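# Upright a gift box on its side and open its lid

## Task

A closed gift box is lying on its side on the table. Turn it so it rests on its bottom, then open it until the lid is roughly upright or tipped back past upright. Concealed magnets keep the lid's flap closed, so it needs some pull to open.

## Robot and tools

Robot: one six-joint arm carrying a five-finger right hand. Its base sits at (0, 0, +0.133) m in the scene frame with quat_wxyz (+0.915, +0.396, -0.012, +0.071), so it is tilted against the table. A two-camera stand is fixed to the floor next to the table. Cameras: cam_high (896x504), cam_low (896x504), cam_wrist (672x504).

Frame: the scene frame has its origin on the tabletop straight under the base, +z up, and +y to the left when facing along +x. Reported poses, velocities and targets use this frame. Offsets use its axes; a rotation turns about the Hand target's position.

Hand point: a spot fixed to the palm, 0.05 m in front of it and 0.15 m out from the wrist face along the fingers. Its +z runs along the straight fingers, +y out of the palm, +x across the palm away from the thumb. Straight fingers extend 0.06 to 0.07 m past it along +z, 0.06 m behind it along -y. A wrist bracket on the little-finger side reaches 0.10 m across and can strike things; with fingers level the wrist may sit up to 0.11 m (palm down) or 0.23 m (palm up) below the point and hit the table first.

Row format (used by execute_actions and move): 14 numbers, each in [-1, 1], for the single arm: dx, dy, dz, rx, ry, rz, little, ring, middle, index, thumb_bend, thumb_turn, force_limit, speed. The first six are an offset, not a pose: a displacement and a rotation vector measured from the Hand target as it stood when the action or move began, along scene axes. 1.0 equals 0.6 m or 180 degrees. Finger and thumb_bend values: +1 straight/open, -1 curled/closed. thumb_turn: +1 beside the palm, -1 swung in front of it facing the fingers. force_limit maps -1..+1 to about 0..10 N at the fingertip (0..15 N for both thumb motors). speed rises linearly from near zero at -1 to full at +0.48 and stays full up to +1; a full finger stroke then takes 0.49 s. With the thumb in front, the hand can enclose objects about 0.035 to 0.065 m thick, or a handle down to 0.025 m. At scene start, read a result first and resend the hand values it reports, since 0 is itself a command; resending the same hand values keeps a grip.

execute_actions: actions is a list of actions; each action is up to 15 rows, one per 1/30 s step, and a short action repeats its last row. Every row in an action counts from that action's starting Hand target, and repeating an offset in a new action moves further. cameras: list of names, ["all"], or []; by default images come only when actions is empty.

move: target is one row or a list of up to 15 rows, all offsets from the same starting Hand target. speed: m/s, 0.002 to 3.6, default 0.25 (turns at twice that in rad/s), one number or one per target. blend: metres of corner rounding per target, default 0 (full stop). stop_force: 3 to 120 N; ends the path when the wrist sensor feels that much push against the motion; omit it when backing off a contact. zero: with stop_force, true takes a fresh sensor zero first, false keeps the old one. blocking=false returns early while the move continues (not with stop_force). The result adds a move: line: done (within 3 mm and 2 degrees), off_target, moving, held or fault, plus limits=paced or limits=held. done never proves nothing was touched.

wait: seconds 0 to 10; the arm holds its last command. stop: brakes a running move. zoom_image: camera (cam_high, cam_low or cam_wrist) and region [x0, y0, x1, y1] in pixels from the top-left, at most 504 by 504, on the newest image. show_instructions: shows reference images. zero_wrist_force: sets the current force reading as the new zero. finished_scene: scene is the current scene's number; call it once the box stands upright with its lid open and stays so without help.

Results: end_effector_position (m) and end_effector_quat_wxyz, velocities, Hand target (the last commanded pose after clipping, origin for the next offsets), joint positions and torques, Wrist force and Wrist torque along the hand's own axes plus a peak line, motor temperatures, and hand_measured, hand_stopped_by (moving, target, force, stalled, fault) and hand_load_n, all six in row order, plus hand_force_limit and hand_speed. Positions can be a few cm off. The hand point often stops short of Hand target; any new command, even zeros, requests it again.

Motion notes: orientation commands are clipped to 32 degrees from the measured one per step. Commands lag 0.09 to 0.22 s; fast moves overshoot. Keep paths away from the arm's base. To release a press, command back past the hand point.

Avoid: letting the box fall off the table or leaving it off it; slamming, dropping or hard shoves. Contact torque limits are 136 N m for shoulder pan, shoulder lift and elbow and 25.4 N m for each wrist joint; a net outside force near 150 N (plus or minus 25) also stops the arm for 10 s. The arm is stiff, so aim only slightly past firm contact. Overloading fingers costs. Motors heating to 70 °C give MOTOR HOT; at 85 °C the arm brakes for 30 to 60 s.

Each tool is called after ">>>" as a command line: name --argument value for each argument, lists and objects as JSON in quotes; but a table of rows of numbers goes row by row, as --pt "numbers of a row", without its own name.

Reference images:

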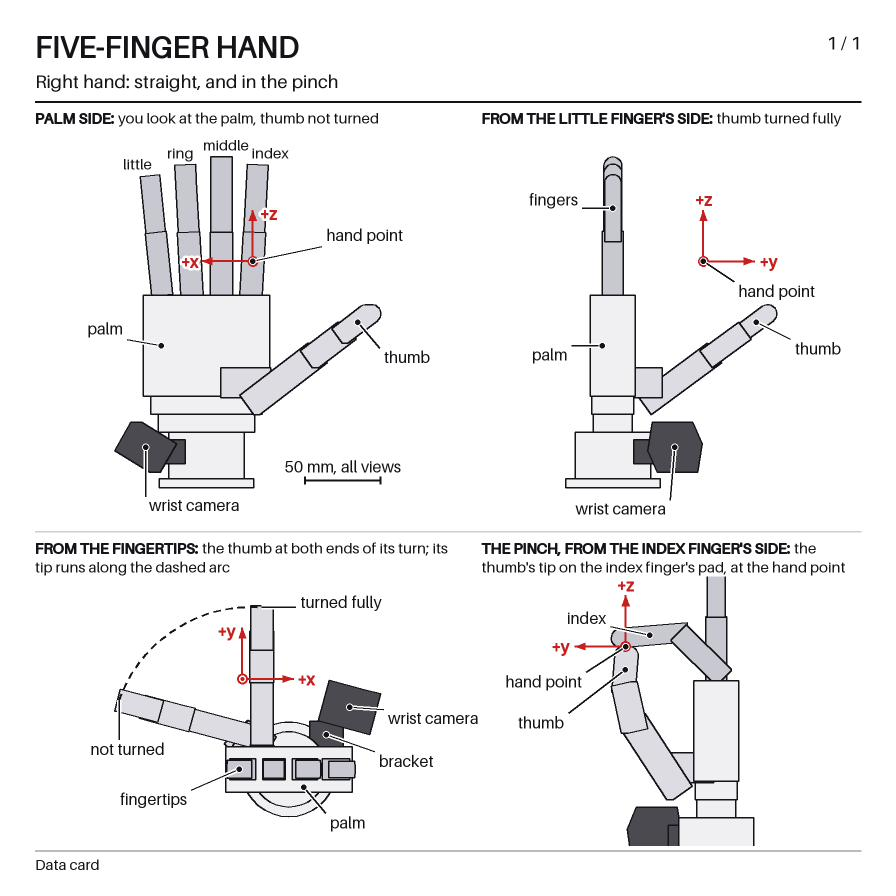

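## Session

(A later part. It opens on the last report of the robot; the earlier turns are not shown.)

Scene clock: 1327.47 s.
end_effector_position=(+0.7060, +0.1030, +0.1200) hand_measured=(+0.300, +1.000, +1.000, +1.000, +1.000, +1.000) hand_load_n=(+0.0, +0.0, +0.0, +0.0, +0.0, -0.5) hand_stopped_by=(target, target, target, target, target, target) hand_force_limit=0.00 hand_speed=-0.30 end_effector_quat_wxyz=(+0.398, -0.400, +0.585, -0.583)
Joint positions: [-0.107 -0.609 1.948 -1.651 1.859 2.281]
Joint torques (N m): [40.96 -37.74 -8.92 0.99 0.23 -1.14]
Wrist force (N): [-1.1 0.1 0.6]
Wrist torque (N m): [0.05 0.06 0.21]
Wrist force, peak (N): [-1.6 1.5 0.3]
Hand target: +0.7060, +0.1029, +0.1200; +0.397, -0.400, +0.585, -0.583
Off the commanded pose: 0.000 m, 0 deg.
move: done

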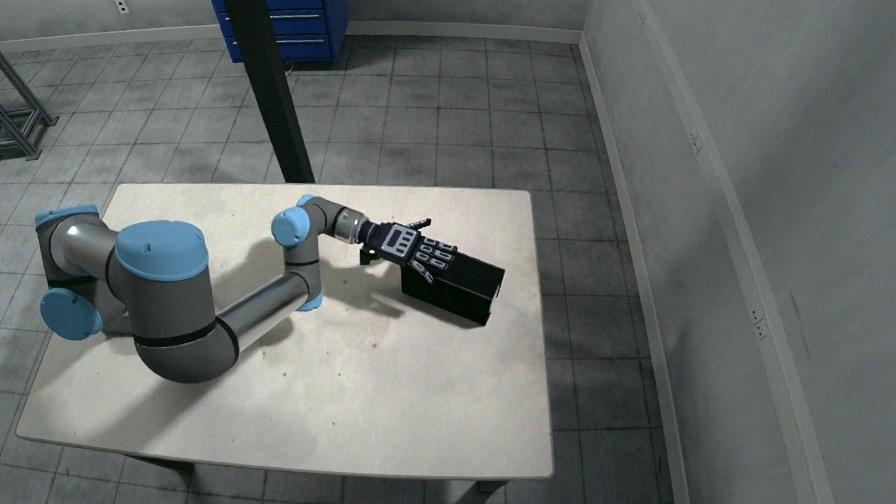

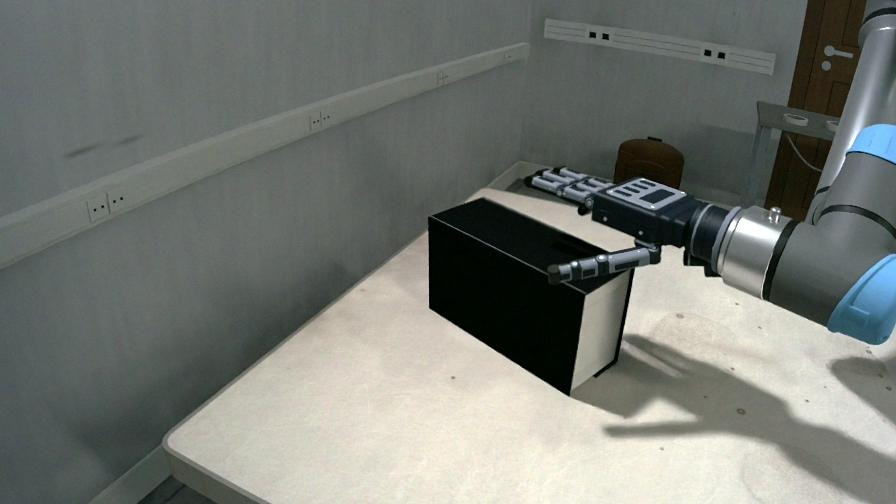

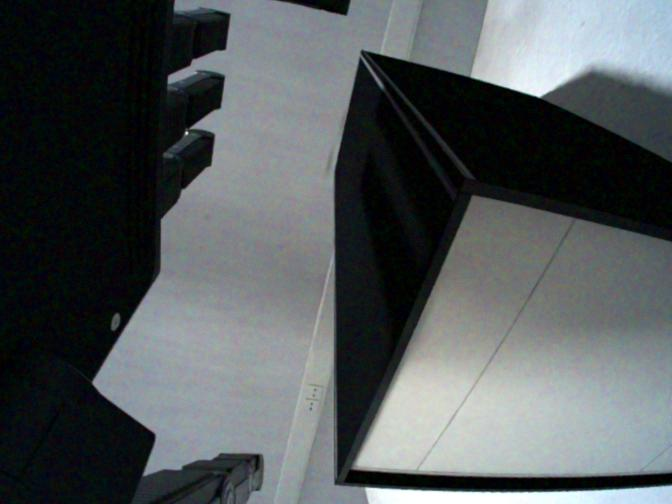

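>>> move --target '[0, 0, -0.0767, 0, 0, 0, 0.3, 1, 1, 1, 1, 1, 0.0, -0.3]' --speed 0.05 --stop_force 5 --cameras '["all"]'

>>> zoom_image --camera "cam_high" --region '[350, 180, 520, 330]'

>>> zoom_image --camera "cam_low" --region '[400, 150, 720, 400]'

Scene clock: 1368.60 s.
end_effector_position=(+0.7060, +0.1029, +0.0936) hand_measured=(+0.300, +1.000, +1.000, +1.000, +1.000, +1.000) hand_load_n=(+0.0, +0.0, +0.0, +0.0, +0.0, +0.5) hand_stopped_by=(target, target, target, target, target, target) hand_force_limit=0.00 hand_speed=-0.30 end_effector_quat_wxyz=(+0.397, -0.400, +0.585, -0.583)
Joint positions: [-0.148 -0.568 1.944 -1.685 1.82 2.294]
Joint torques (N m): [25.34 -20.71 4.98 -3.04 -2.54 0.4]
Wrist force (N): [-1.3 -4.7 -0.6]
Wrist torque (N m): [-0.10 0.06 0.56]
Wrist force, peak (N): [-2.3 -17.3 -4.1]
Hand target: +0.7060, +0.1029, +0.0936; +0.397, -0.400, +0.585, -0.583 (not the last commanded pose)
Off the commanded pose: 0.020 m, 0 deg.
move: contact

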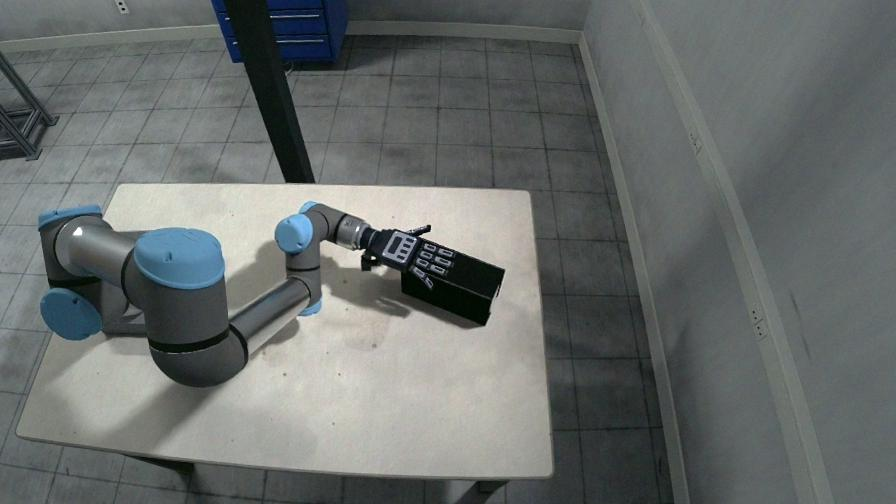

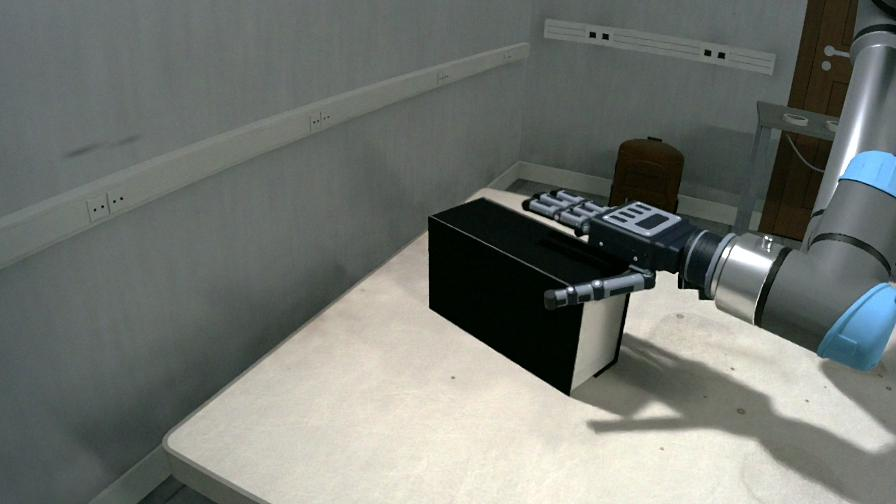

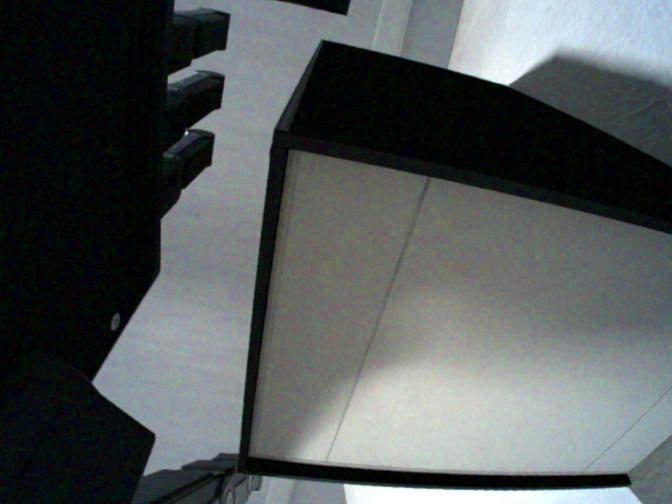

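Scaled by 2.965 from the camera's 896x504 image, which has a finer 1280x720 frame.

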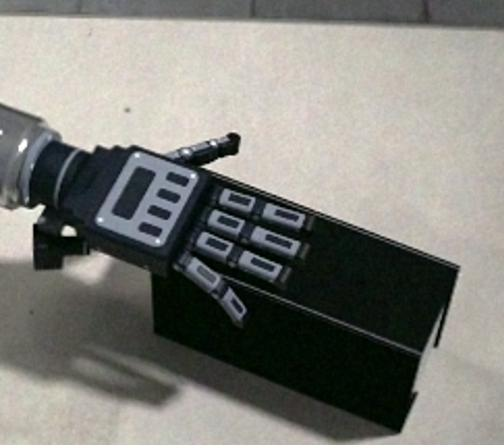

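Scaled by 1.575 from the camera's 896x504 image, which has a finer 1280x720 frame.

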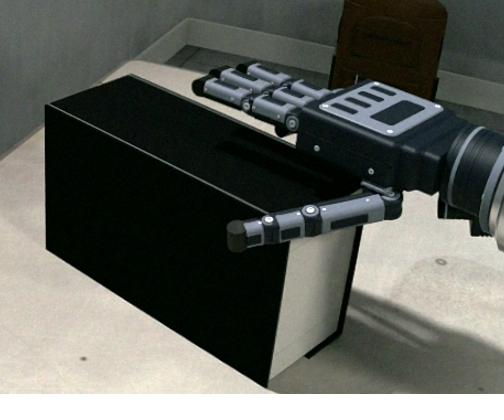

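>>> zoom_image --camera "cam_low" --region '[530, 240, 670, 330]'

>>> zoom_image --camera "cam_high" --region '[390, 210, 470, 300]'

Scaled by 3.600 from the camera's 896x504 image, which has a finer 1280x720 frame.

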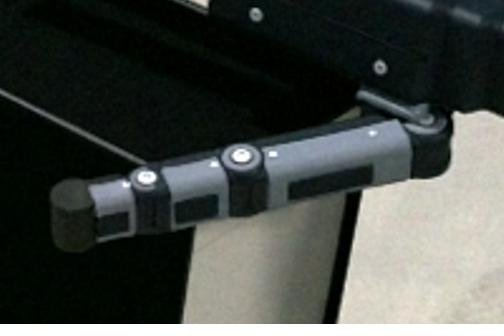

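Scaled by 5.600 from the camera's 896x504 image, which has a finer 1280x720 frame.

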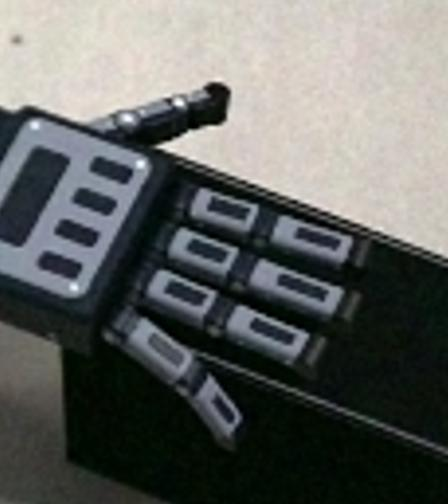

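>>> move --pt "0 0 0.025 0 0 0 0.3 1 1 1 1 1 0.0 -0.3" --pt "0.00915 0.02325 0.025 0 0 0 0.3 1 1 1 1 1 0.0 -0.3" --speed 0.06

>>> move --target '[0, 0, -0.0583, 0, 0, 0, 0.3, 1, 1, 1, 1, 1, 0.0, -0.3]' --speed 0.02 --stop_force 3.5 --cameras '["all"]'

>>> zoom_image --camera "cam_high" --region '[390, 210, 470, 300]'

>>> zoom_image --camera "cam_low" --region '[530, 240, 670, 330]'

Scene clock: 1396.27 s.
end_effector_position=(+0.7115, +0.1170, +0.1085) hand_measured=(+0.300, +1.000, +1.000, +1.000, +1.000, +1.000) hand_load_n=(+0.0, +0.0, +0.0, +0.0, +0.0, +0.0) hand_stopped_by=(target, target, target, target, target, target) hand_force_limit=0.00 hand_speed=-0.30 end_effector_quat_wxyz=(+0.397, -0.400, +0.585, -0.583) end_effector_velocity=(-0.001, -0.001, +0.000) end_effector_angular_velocity=(-0.001, +0.000, +0.002)
Joint positions: [-0.105 -0.562 1.913 -1.663 1.861 2.28]
Joint velocities: [-0.002 -0.003 0.005 0 -0.003 0.001]
Joint torques (N m): [28.68 -40.33 3.45 -0.58 -3.51 0.88]
Wrist force (N): [-1.3 0.5 0.3]
Wrist torque (N m): [0.12 0.10 0.32]
Wrist force, peak (N): [-1.6 -5.2 -0.3]
Hand target: +0.7115, +0.1169, +0.1086; +0.397, -0.400, +0.585, -0.583
Off the commanded pose: 0.000 m, 0 deg.
move: done

Scene clock: 1398.97 s.
end_effector_position=(+0.7115, +0.1169, +0.0736) hand_measured=(+0.300, +1.000, +1.000, +1.000, +1.000, +1.000) hand_load_n=(+0.0, +0.0, +0.0, +0.0, +0.0, -0.5) hand_stopped_by=(target, target, target, target, target, target) hand_force_limit=0.00 hand_speed=-0.30 end_effector_quat_wxyz=(+0.397, -0.400, +0.585, -0.583)
Joint positions: [-0.159 -0.507 1.904 -1.706 1.81 2.298]
Joint torques (N m): [43.01 -40.03 4.65 0.92 0.32 -0.64]
Wrist force (N): [-1.3 0.6 0.5]
Wrist torque (N m): [0.15 0.09 0.21]
Wrist force, peak (N): [-1.7 0.4 0.5]
Hand target: +0.7115, +0.1169, +0.0736; +0.397, -0.400, +0.585, -0.583
Off the commanded pose: 0.000 m, 0 deg.
move: done

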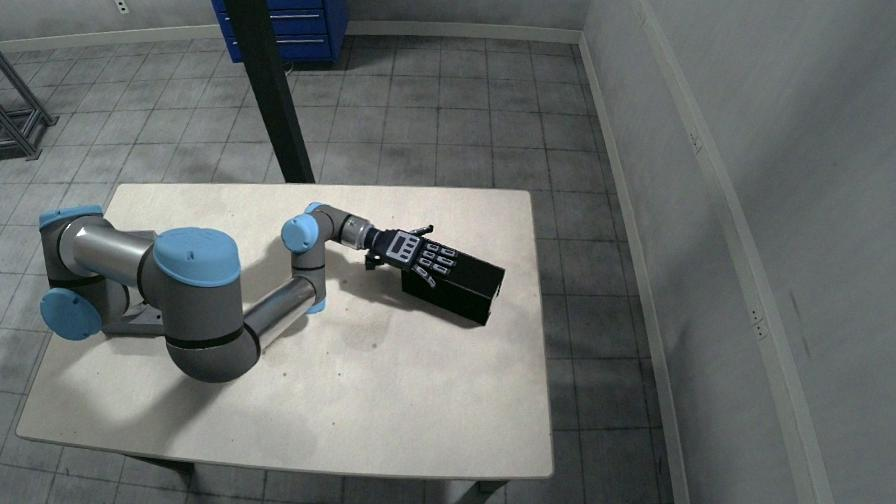

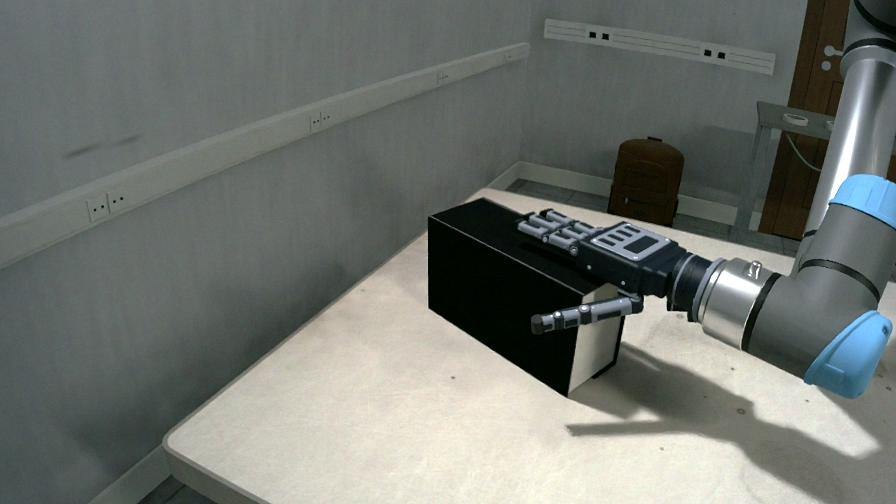

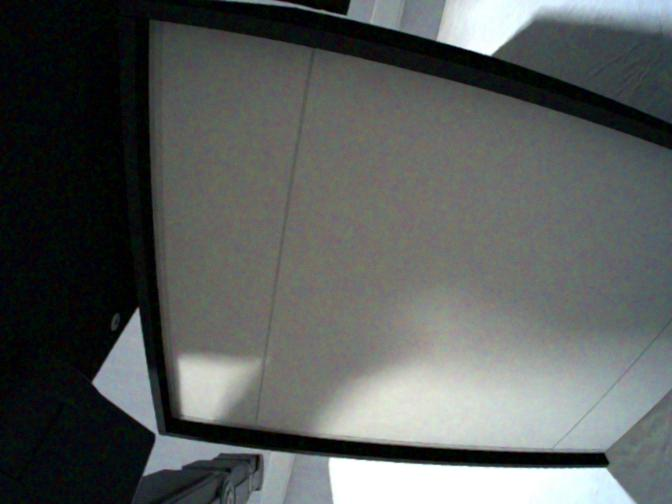

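Scaled by 5.600 from the camera's 896x504 image, which has a finer 1280x720 frame.

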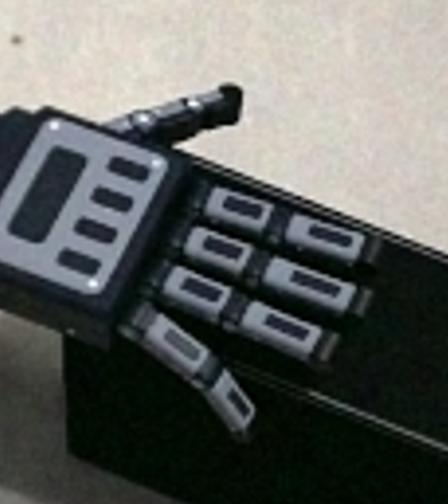

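Scaled by 3.600 from the camera's 896x504 image, which has a finer 1280x720 frame.

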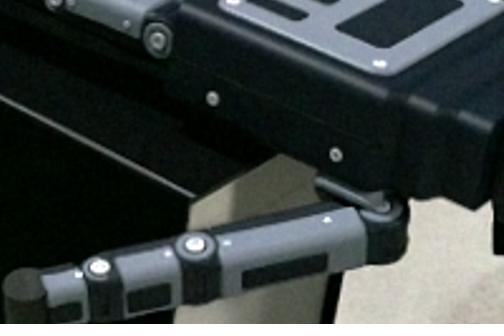

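>>> move --pt "0 0 -0.0067 0 0 0 0.3 1 1 1 1 1 0.0 -0.3" --pt "0.00305 0.00775 -0.0067 0 0 0 0.3 1 1 1 1 1 0.0 -0.3" --speed 0.02 --cameras '["all"]'

>>> zoom_image --camera "cam_high" --region '[390, 210, 470, 300]'

Scene clock: 1428.87 s.
end_effector_position=(+0.7133, +0.1217, +0.0695) hand_measured=(+0.300, +1.000, +1.000, +1.000, +1.000, +1.000) hand_load_n=(+0.0, +0.0, +0.0, +0.0, +0.0, -0.5) hand_stopped_by=(target, target, target, target, target, target) hand_force_limit=0.00 hand_speed=-0.30 end_effector_quat_wxyz=(+0.397, -0.400, +0.585, -0.583)
Joint positions: [-0.158 -0.491 1.891 -1.708 1.81 2.297]
Joint torques (N m): [29.67 -41.64 4.29 0.36 -2.46 -0.52]
Wrist force (N): [-0.8 0.4 0.4]
Wrist torque (N m): [0.11 0.09 0.33]
Wrist force, peak (N): [-1.7 0.5 0.2]
Hand target: +0.7133, +0.1215, +0.0696; +0.397, -0.400, +0.585, -0.583
Off the commanded pose: 0.000 m, 0 deg.
move: done

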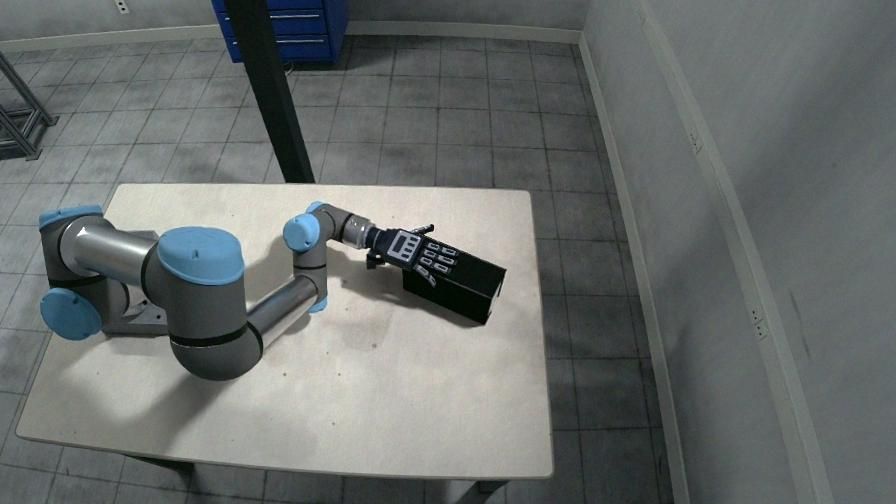

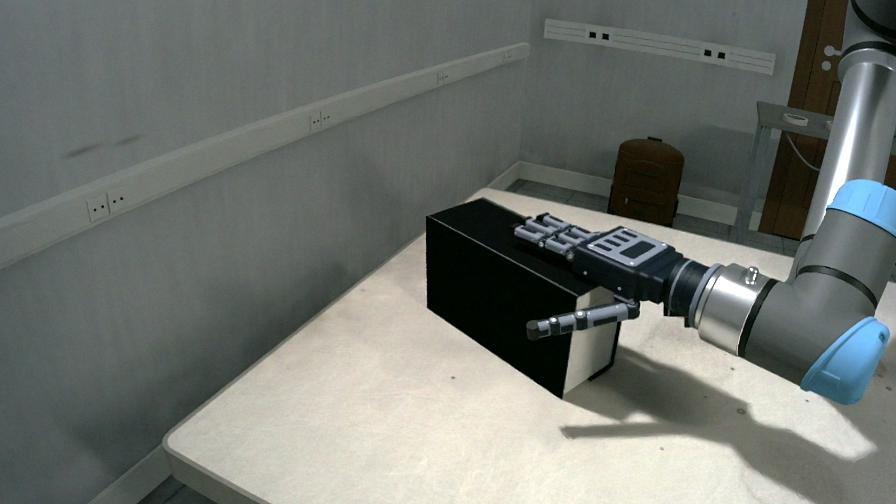

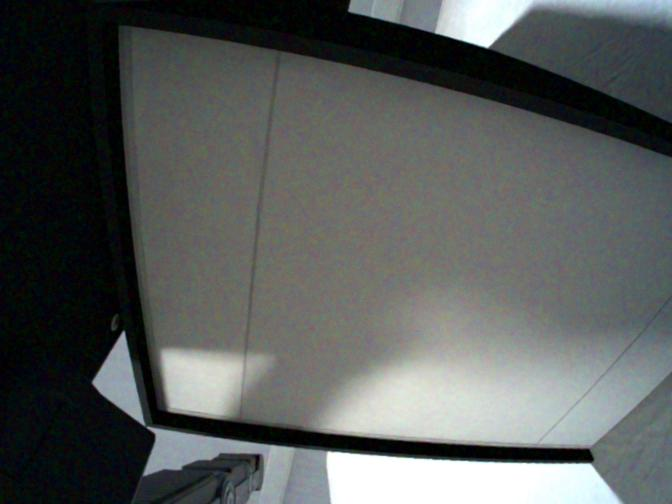

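Scaled by 5.600 from the camera's 896x504 image, which has a finer 1280x720 frame.

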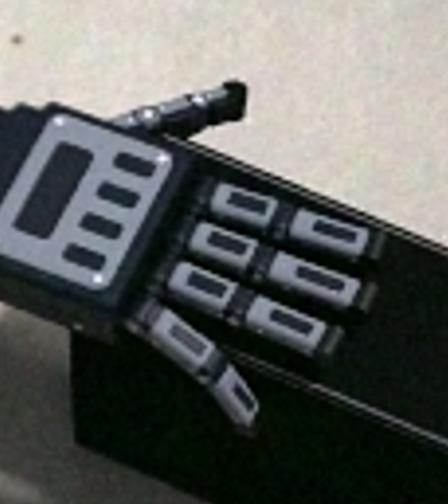

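>>> move --target '[0, 0, 0, 0, 0, 0, 0.3, 1, 1, 1, 0.12, 1, -0.5, -0.7]' --speed 0.05 --cameras '["cam_high", "cam_low"]'

>>> zoom_image --camera "cam_low" --region '[500, 200, 680, 340]'

>>> zoom_image --camera "cam_high" --region '[390, 210, 510, 330]'

Scene clock: 1436.10 s.
end_effector_position=(+0.7133, +0.1215, +0.0696) hand_measured=(+0.300, +1.000, +1.000, +1.000, +0.576, +1.000) hand_load_n=(+1.0, +0.0, +0.0, +0.0, +3.5, +0.0) hand_stopped_by=(target, target, target, target, force, target) hand_force_limit=-0.50 hand_speed=-0.70 end_effector_quat_wxyz=(+0.397, -0.400, +0.585, -0.583)
Joint positions: [-0.158 -0.491 1.892 -1.708 1.81 2.297]
Joint torques (N m): [30 -40.42 4.53 -3.08 -3.22 0.64]
Wrist force (N): [-1.1 1.5 0.2]
Wrist torque (N m): [0.13 0.02 0.34]
Wrist force, peak (N): [-1.5 1.7 0.4]
Hand target: +0.7133, +0.1215, +0.0696; +0.397, -0.400, +0.585, -0.583
Off the commanded pose: 0.000 m, 0 deg.
move: done
Images, in order (width x height): cam_high 896x504, cam_low 896x504.

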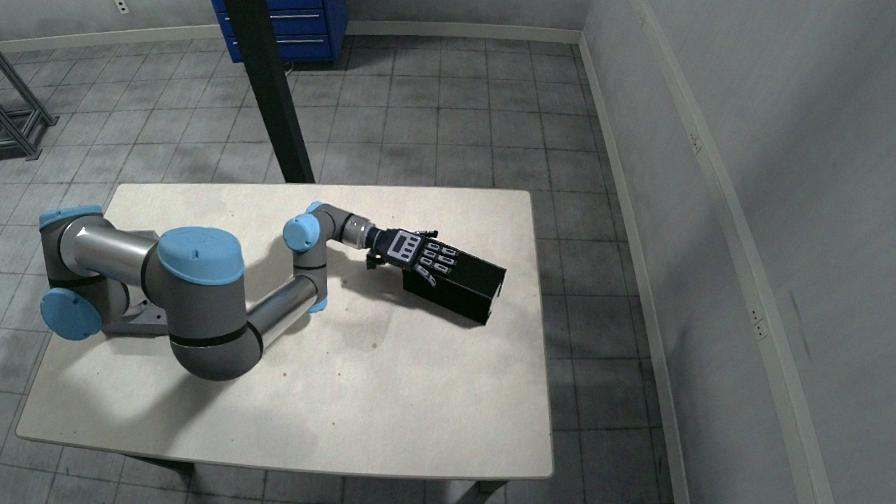

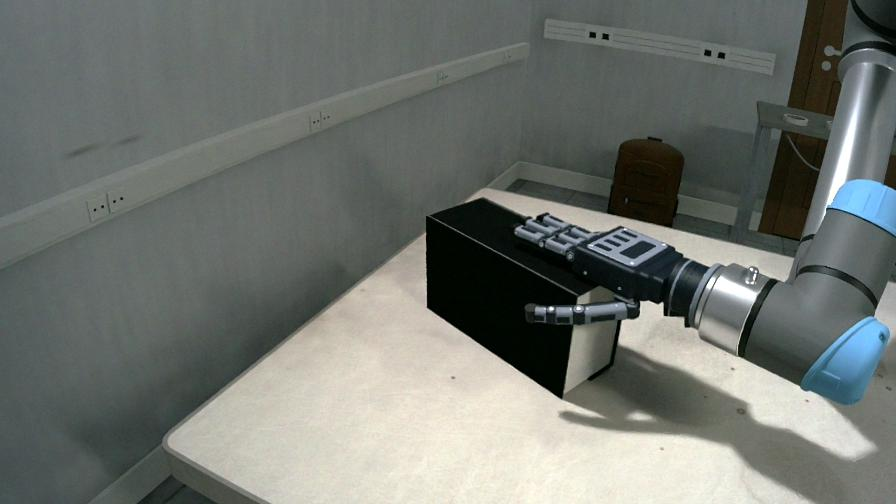

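Scaled by 2.800 from the camera's 896x504 image, which has a finer 1280x720 frame.

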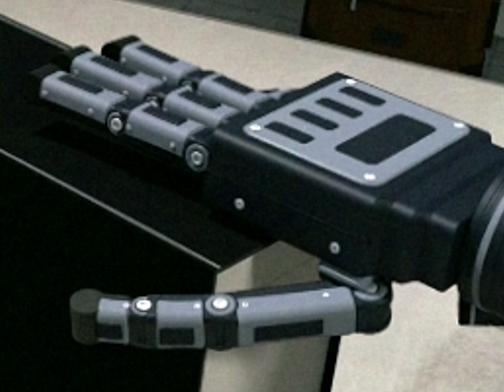

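Scaled by 4.200 from the camera's 896x504 image, which has a finer 1280x720 frame.

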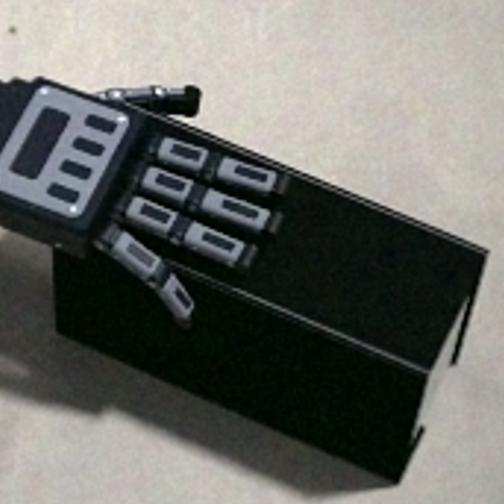

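>>> move --pt "0 0 0 0 0 0 0.3 1 1 1 1 1 -0.5 -0.3" --pt "-0.0042 0.0105 0 0 0 -0.0556 0.3 1 1 1 1 1 -0.5 -0.3" --speed 0.03 --cameras '["all"]'

>>> zoom_image --camera "cam_high" --region '[390, 210, 510, 330]'

Scene clock: 1482.43 s.
end_effector_position=(+0.7108, +0.1279, +0.0696) hand_measured=(+0.300, +1.000, +1.000, +1.000, +1.000, +1.000) hand_load_n=(+0.0, +0.0, +0.0, +0.0, +0.0, +0.0) hand_stopped_by=(target, target, target, target, target, target) hand_force_limit=-0.50 hand_speed=-0.30 end_effector_quat_wxyz=(+0.345, -0.347, +0.618, -0.616) end_effector_velocity=(+0.001, -0.001, +0.002) end_effector_angular_velocity=(+0.000, -0.003, +0.003)
Joint positions: [-0.09 -0.391 1.815 -1.883 1.985 2.225]
Joint velocities: [-0.001 -0.004 0.001 0.004 -0.005 0.002]
Joint torques (N m): [31.26 -42.07 3.3 0.73 -3.43 0.72]
Wrist force (N): [-1.1 0.5 0.2]
Wrist torque (N m): [0.15 0.13 0.32]
Wrist force, peak (N): [-1.4 2.0 0.1]
Hand target: +0.7108, +0.1278, +0.0696; +0.345, -0.347, +0.618, -0.616
Off the commanded pose: 0.000 m, 0 deg.
move: done

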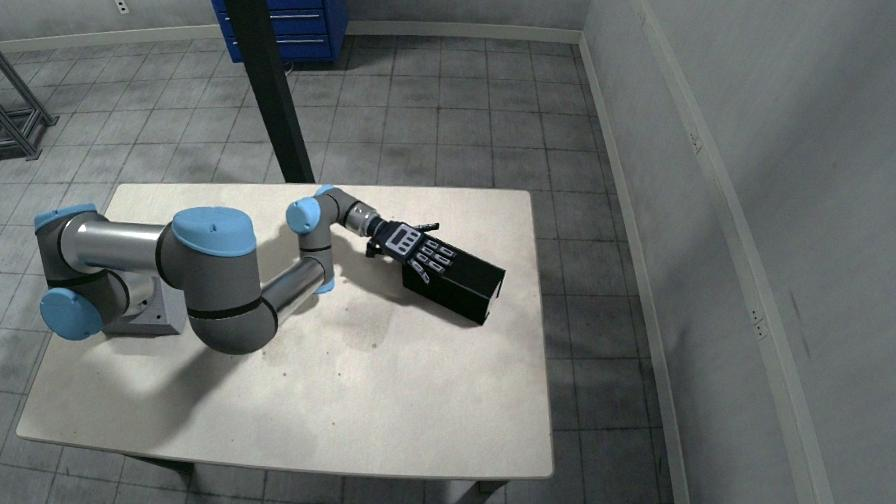

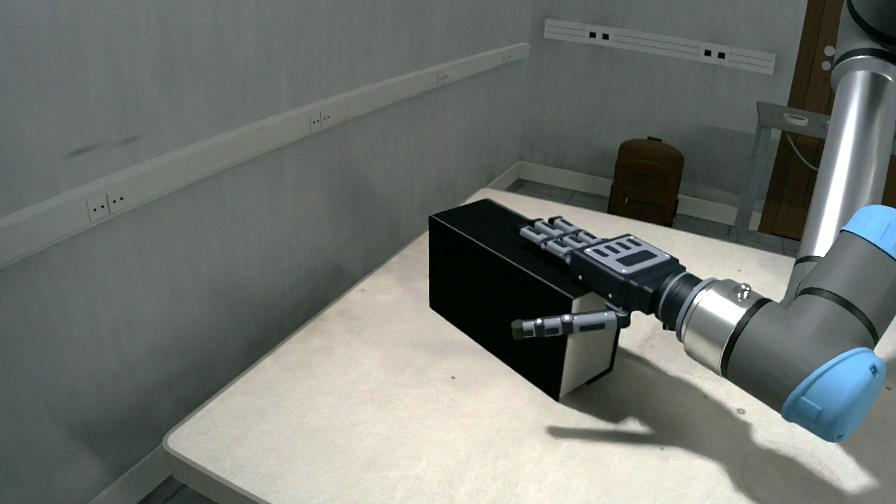

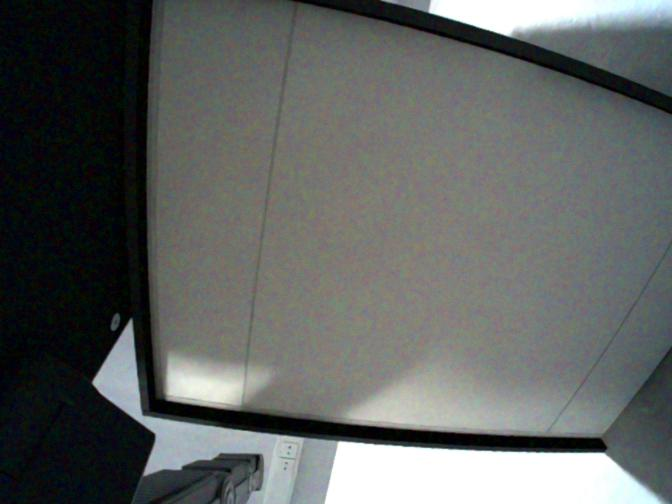

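Scaled by 4.200 from the camera's 896x504 image, which has a finer 1280x720 frame.

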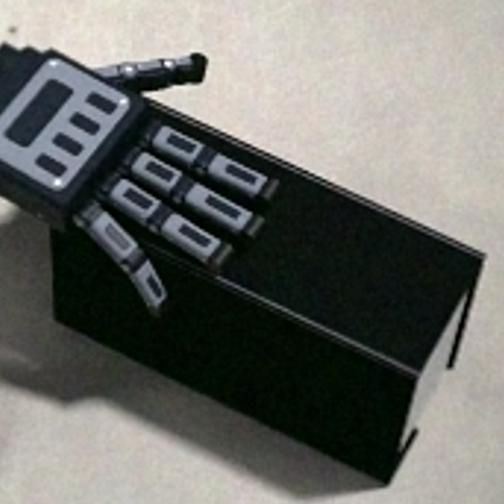

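>>> move --pt "0 0 0 0 0 0 0.3 1 1 1 0.25 1 -0.5 -0.6" --pt "0 0 0 0 0 0 0.3 1 1 1 0.25 0.1 -0.7 -0.85" --speed 0.03 --cameras '["all"]'

>>> zoom_image --camera "cam_low" --region '[500, 200, 680, 340]'

>>> zoom_image --camera "cam_high" --region '[390, 210, 510, 330]'

Scene clock: 1494.80 s.
end_effector_position=(+0.7108, +0.1278, +0.0696) hand_measured=(+0.300, +1.000, +1.000, +1.000, +0.320, +0.982) hand_load_n=(+2.0, +0.0, +0.0, +0.0, +4.5, +2.5) hand_stopped_by=(target, target, target, target, force, force) hand_force_limit=-0.70 hand_speed=-0.85 end_effector_quat_wxyz=(+0.345, -0.347, +0.618, -0.616)
Joint positions: [-0.09 -0.391 1.815 -1.883 1.985 2.226]
Joint torques (N m): [31.28 -40.9 1.31 -0.5 -3.15 1.44]
Wrist force (N): [-1.4 1.4 0.1]
Wrist torque (N m): [0.11 0.09 0.36]
Wrist force, peak (N): [-1.6 1.7 0.1]
Hand target: +0.7108, +0.1278, +0.0696; +0.345, -0.347, +0.618, -0.616
Off the commanded pose: 0.000 m, 0 deg.
move: done

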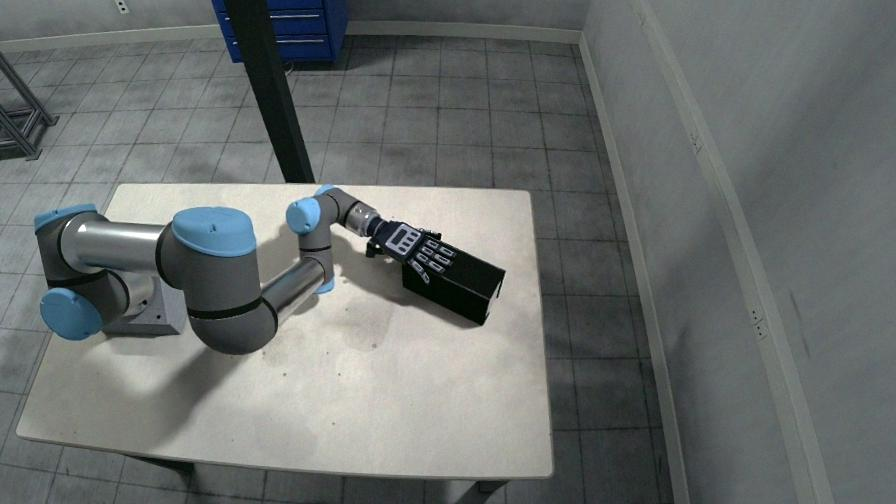

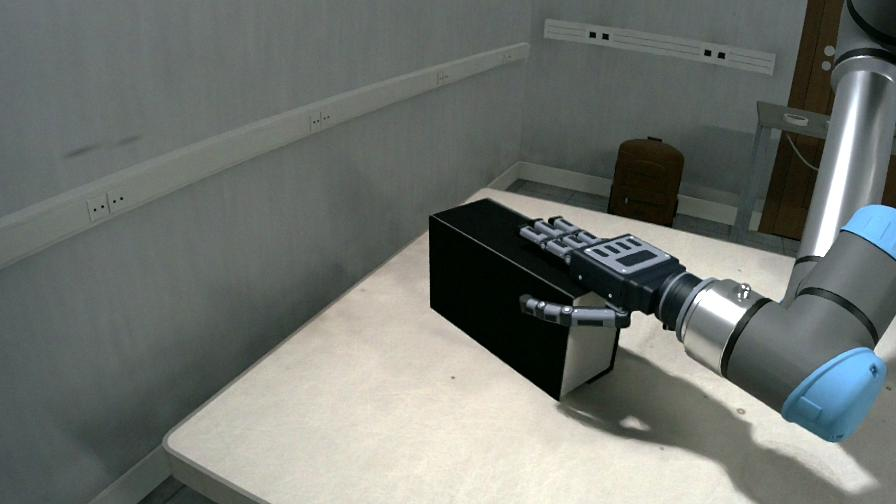

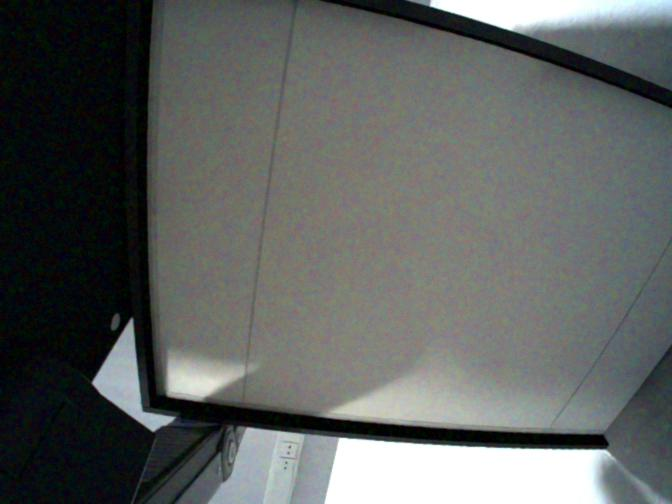

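Scaled by 2.800 from the camera's 896x504 image, which has a finer 1280x720 frame.

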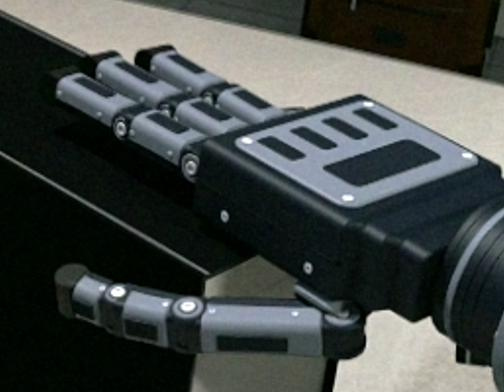

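Scaled by 4.200 from the camera's 896x504 image, which has a finer 1280x720 frame.

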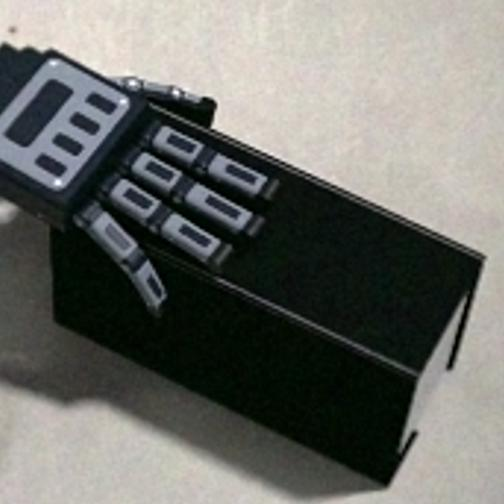

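>>> move --pt "0 0 0 0 0 0 0.3 1 1 1 0.8 1 -0.5 -0.5" --pt "0 0 0 0 0 0 0.3 1 1 1 0.8 0.1 -0.75 -0.85" --speed 0.03 --cameras '["all"]'

>>> zoom_image --camera "cam_low" --region '[500, 200, 680, 340]'

>>> zoom_image --camera "cam_high" --region '[390, 210, 510, 330]'

Scene clock: 1509.30 s.
end_effector_position=(+0.7108, +0.1278, +0.0696) hand_measured=(+0.300, +1.000, +1.000, +1.000, +0.800, +0.476) hand_load_n=(+0.0, +0.0, +0.0, +0.0, +1.0, +2.0) hand_stopped_by=(target, target, target, target, target, force) hand_force_limit=-0.75 hand_speed=-0.85 end_effector_quat_wxyz=(+0.345, -0.347, +0.618, -0.616)
Joint positions: [-0.09 -0.391 1.815 -1.883 1.985 2.226]
Joint torques (N m): [38.66 -40.14 -6.03 -3.25 -2.89 0.39]
Wrist force (N): [-2.0 -1.0 -0.3]
Wrist torque (N m): [0.05 0.18 0.38]
Wrist force, peak (N): [-2.3 -0.9 0.2]
Hand target: +0.7108, +0.1278, +0.0696; +0.345, -0.347, +0.618, -0.616
Off the commanded pose: 0.000 m, 0 deg.
move: done

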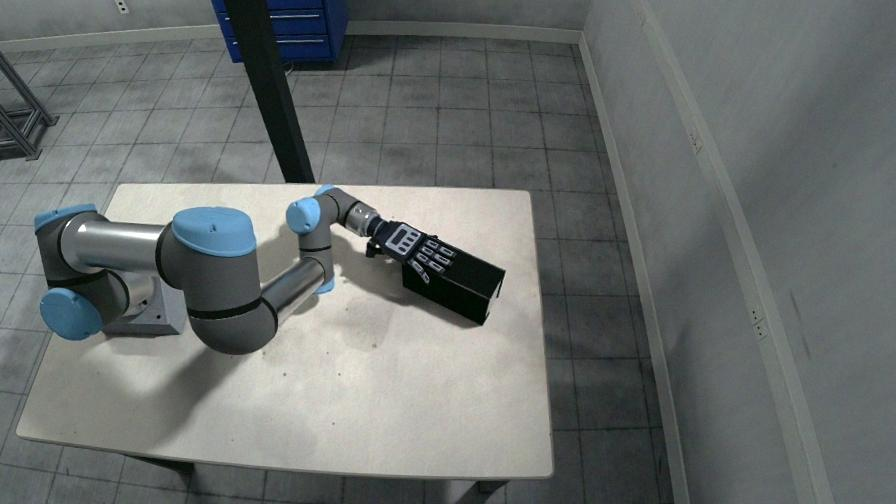

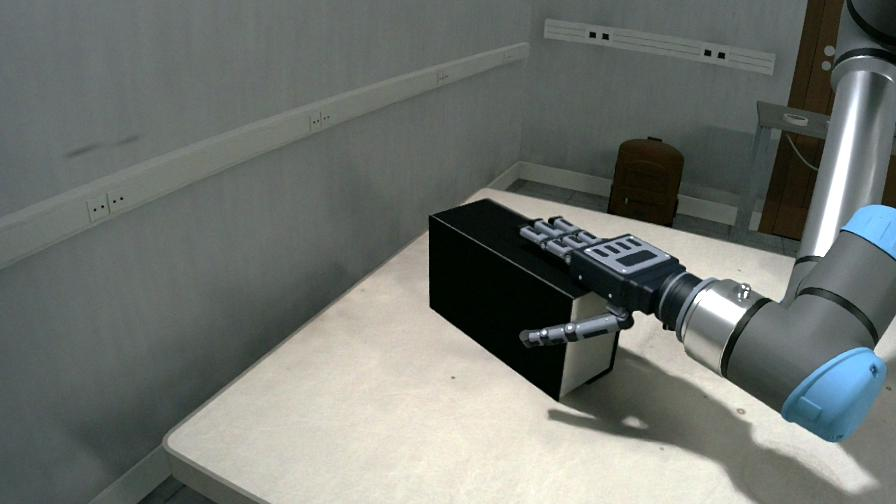

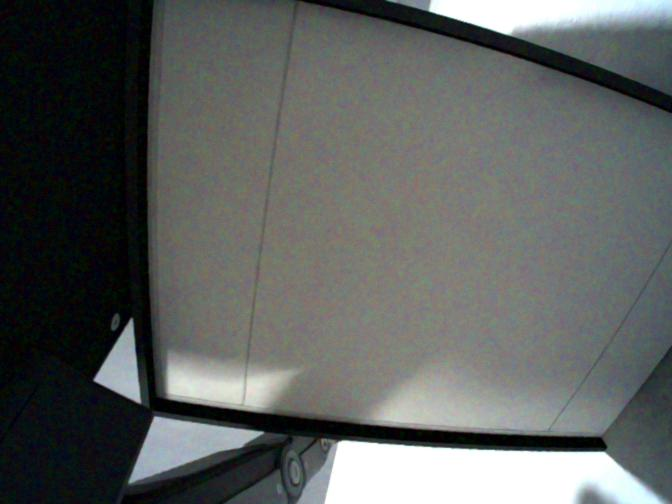

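Scaled by 2.800 from the camera's 896x504 image, which has a finer 1280x720 frame.

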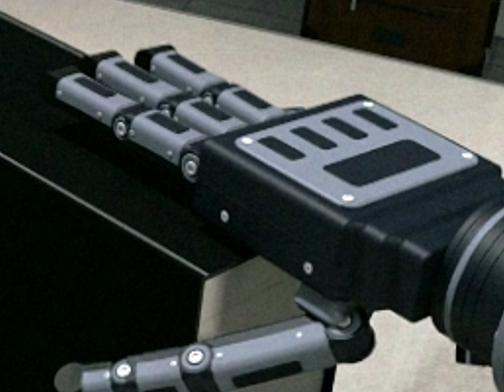

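Scaled by 4.200 from the camera's 896x504 image, which has a finer 1280x720 frame.

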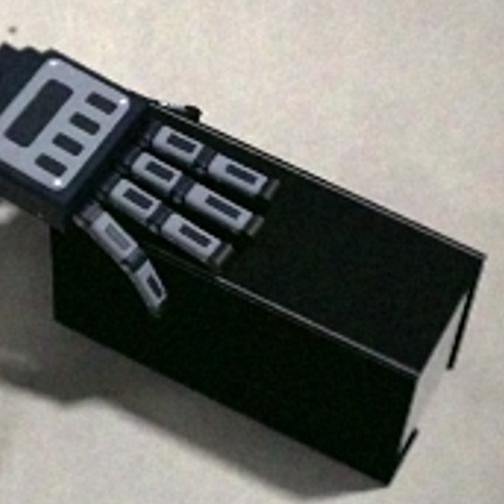

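>>> zoom_image --camera "cam_high" --region '[380, 210, 520, 340]'

>>> zoom_image --camera "cam_low" --region '[410, 180, 660, 410]'

Scaled by 3.600 from the camera's 896x504 image, which has a finer 1280x720 frame.

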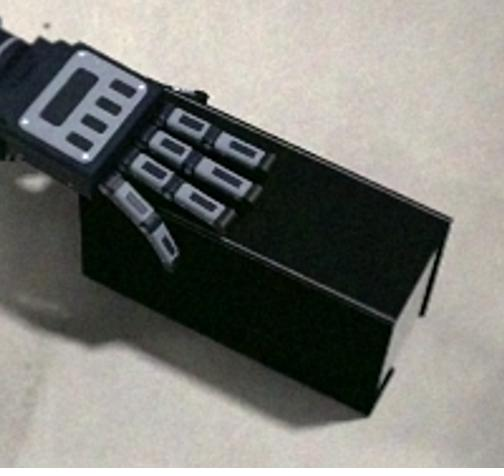

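Scaled by 2.016 from the camera's 896x504 image, which has a finer 1280x720 frame.

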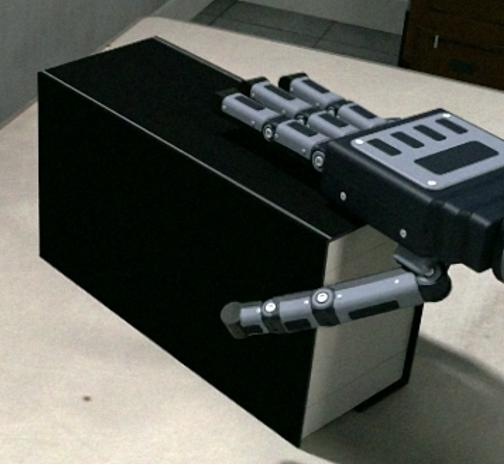

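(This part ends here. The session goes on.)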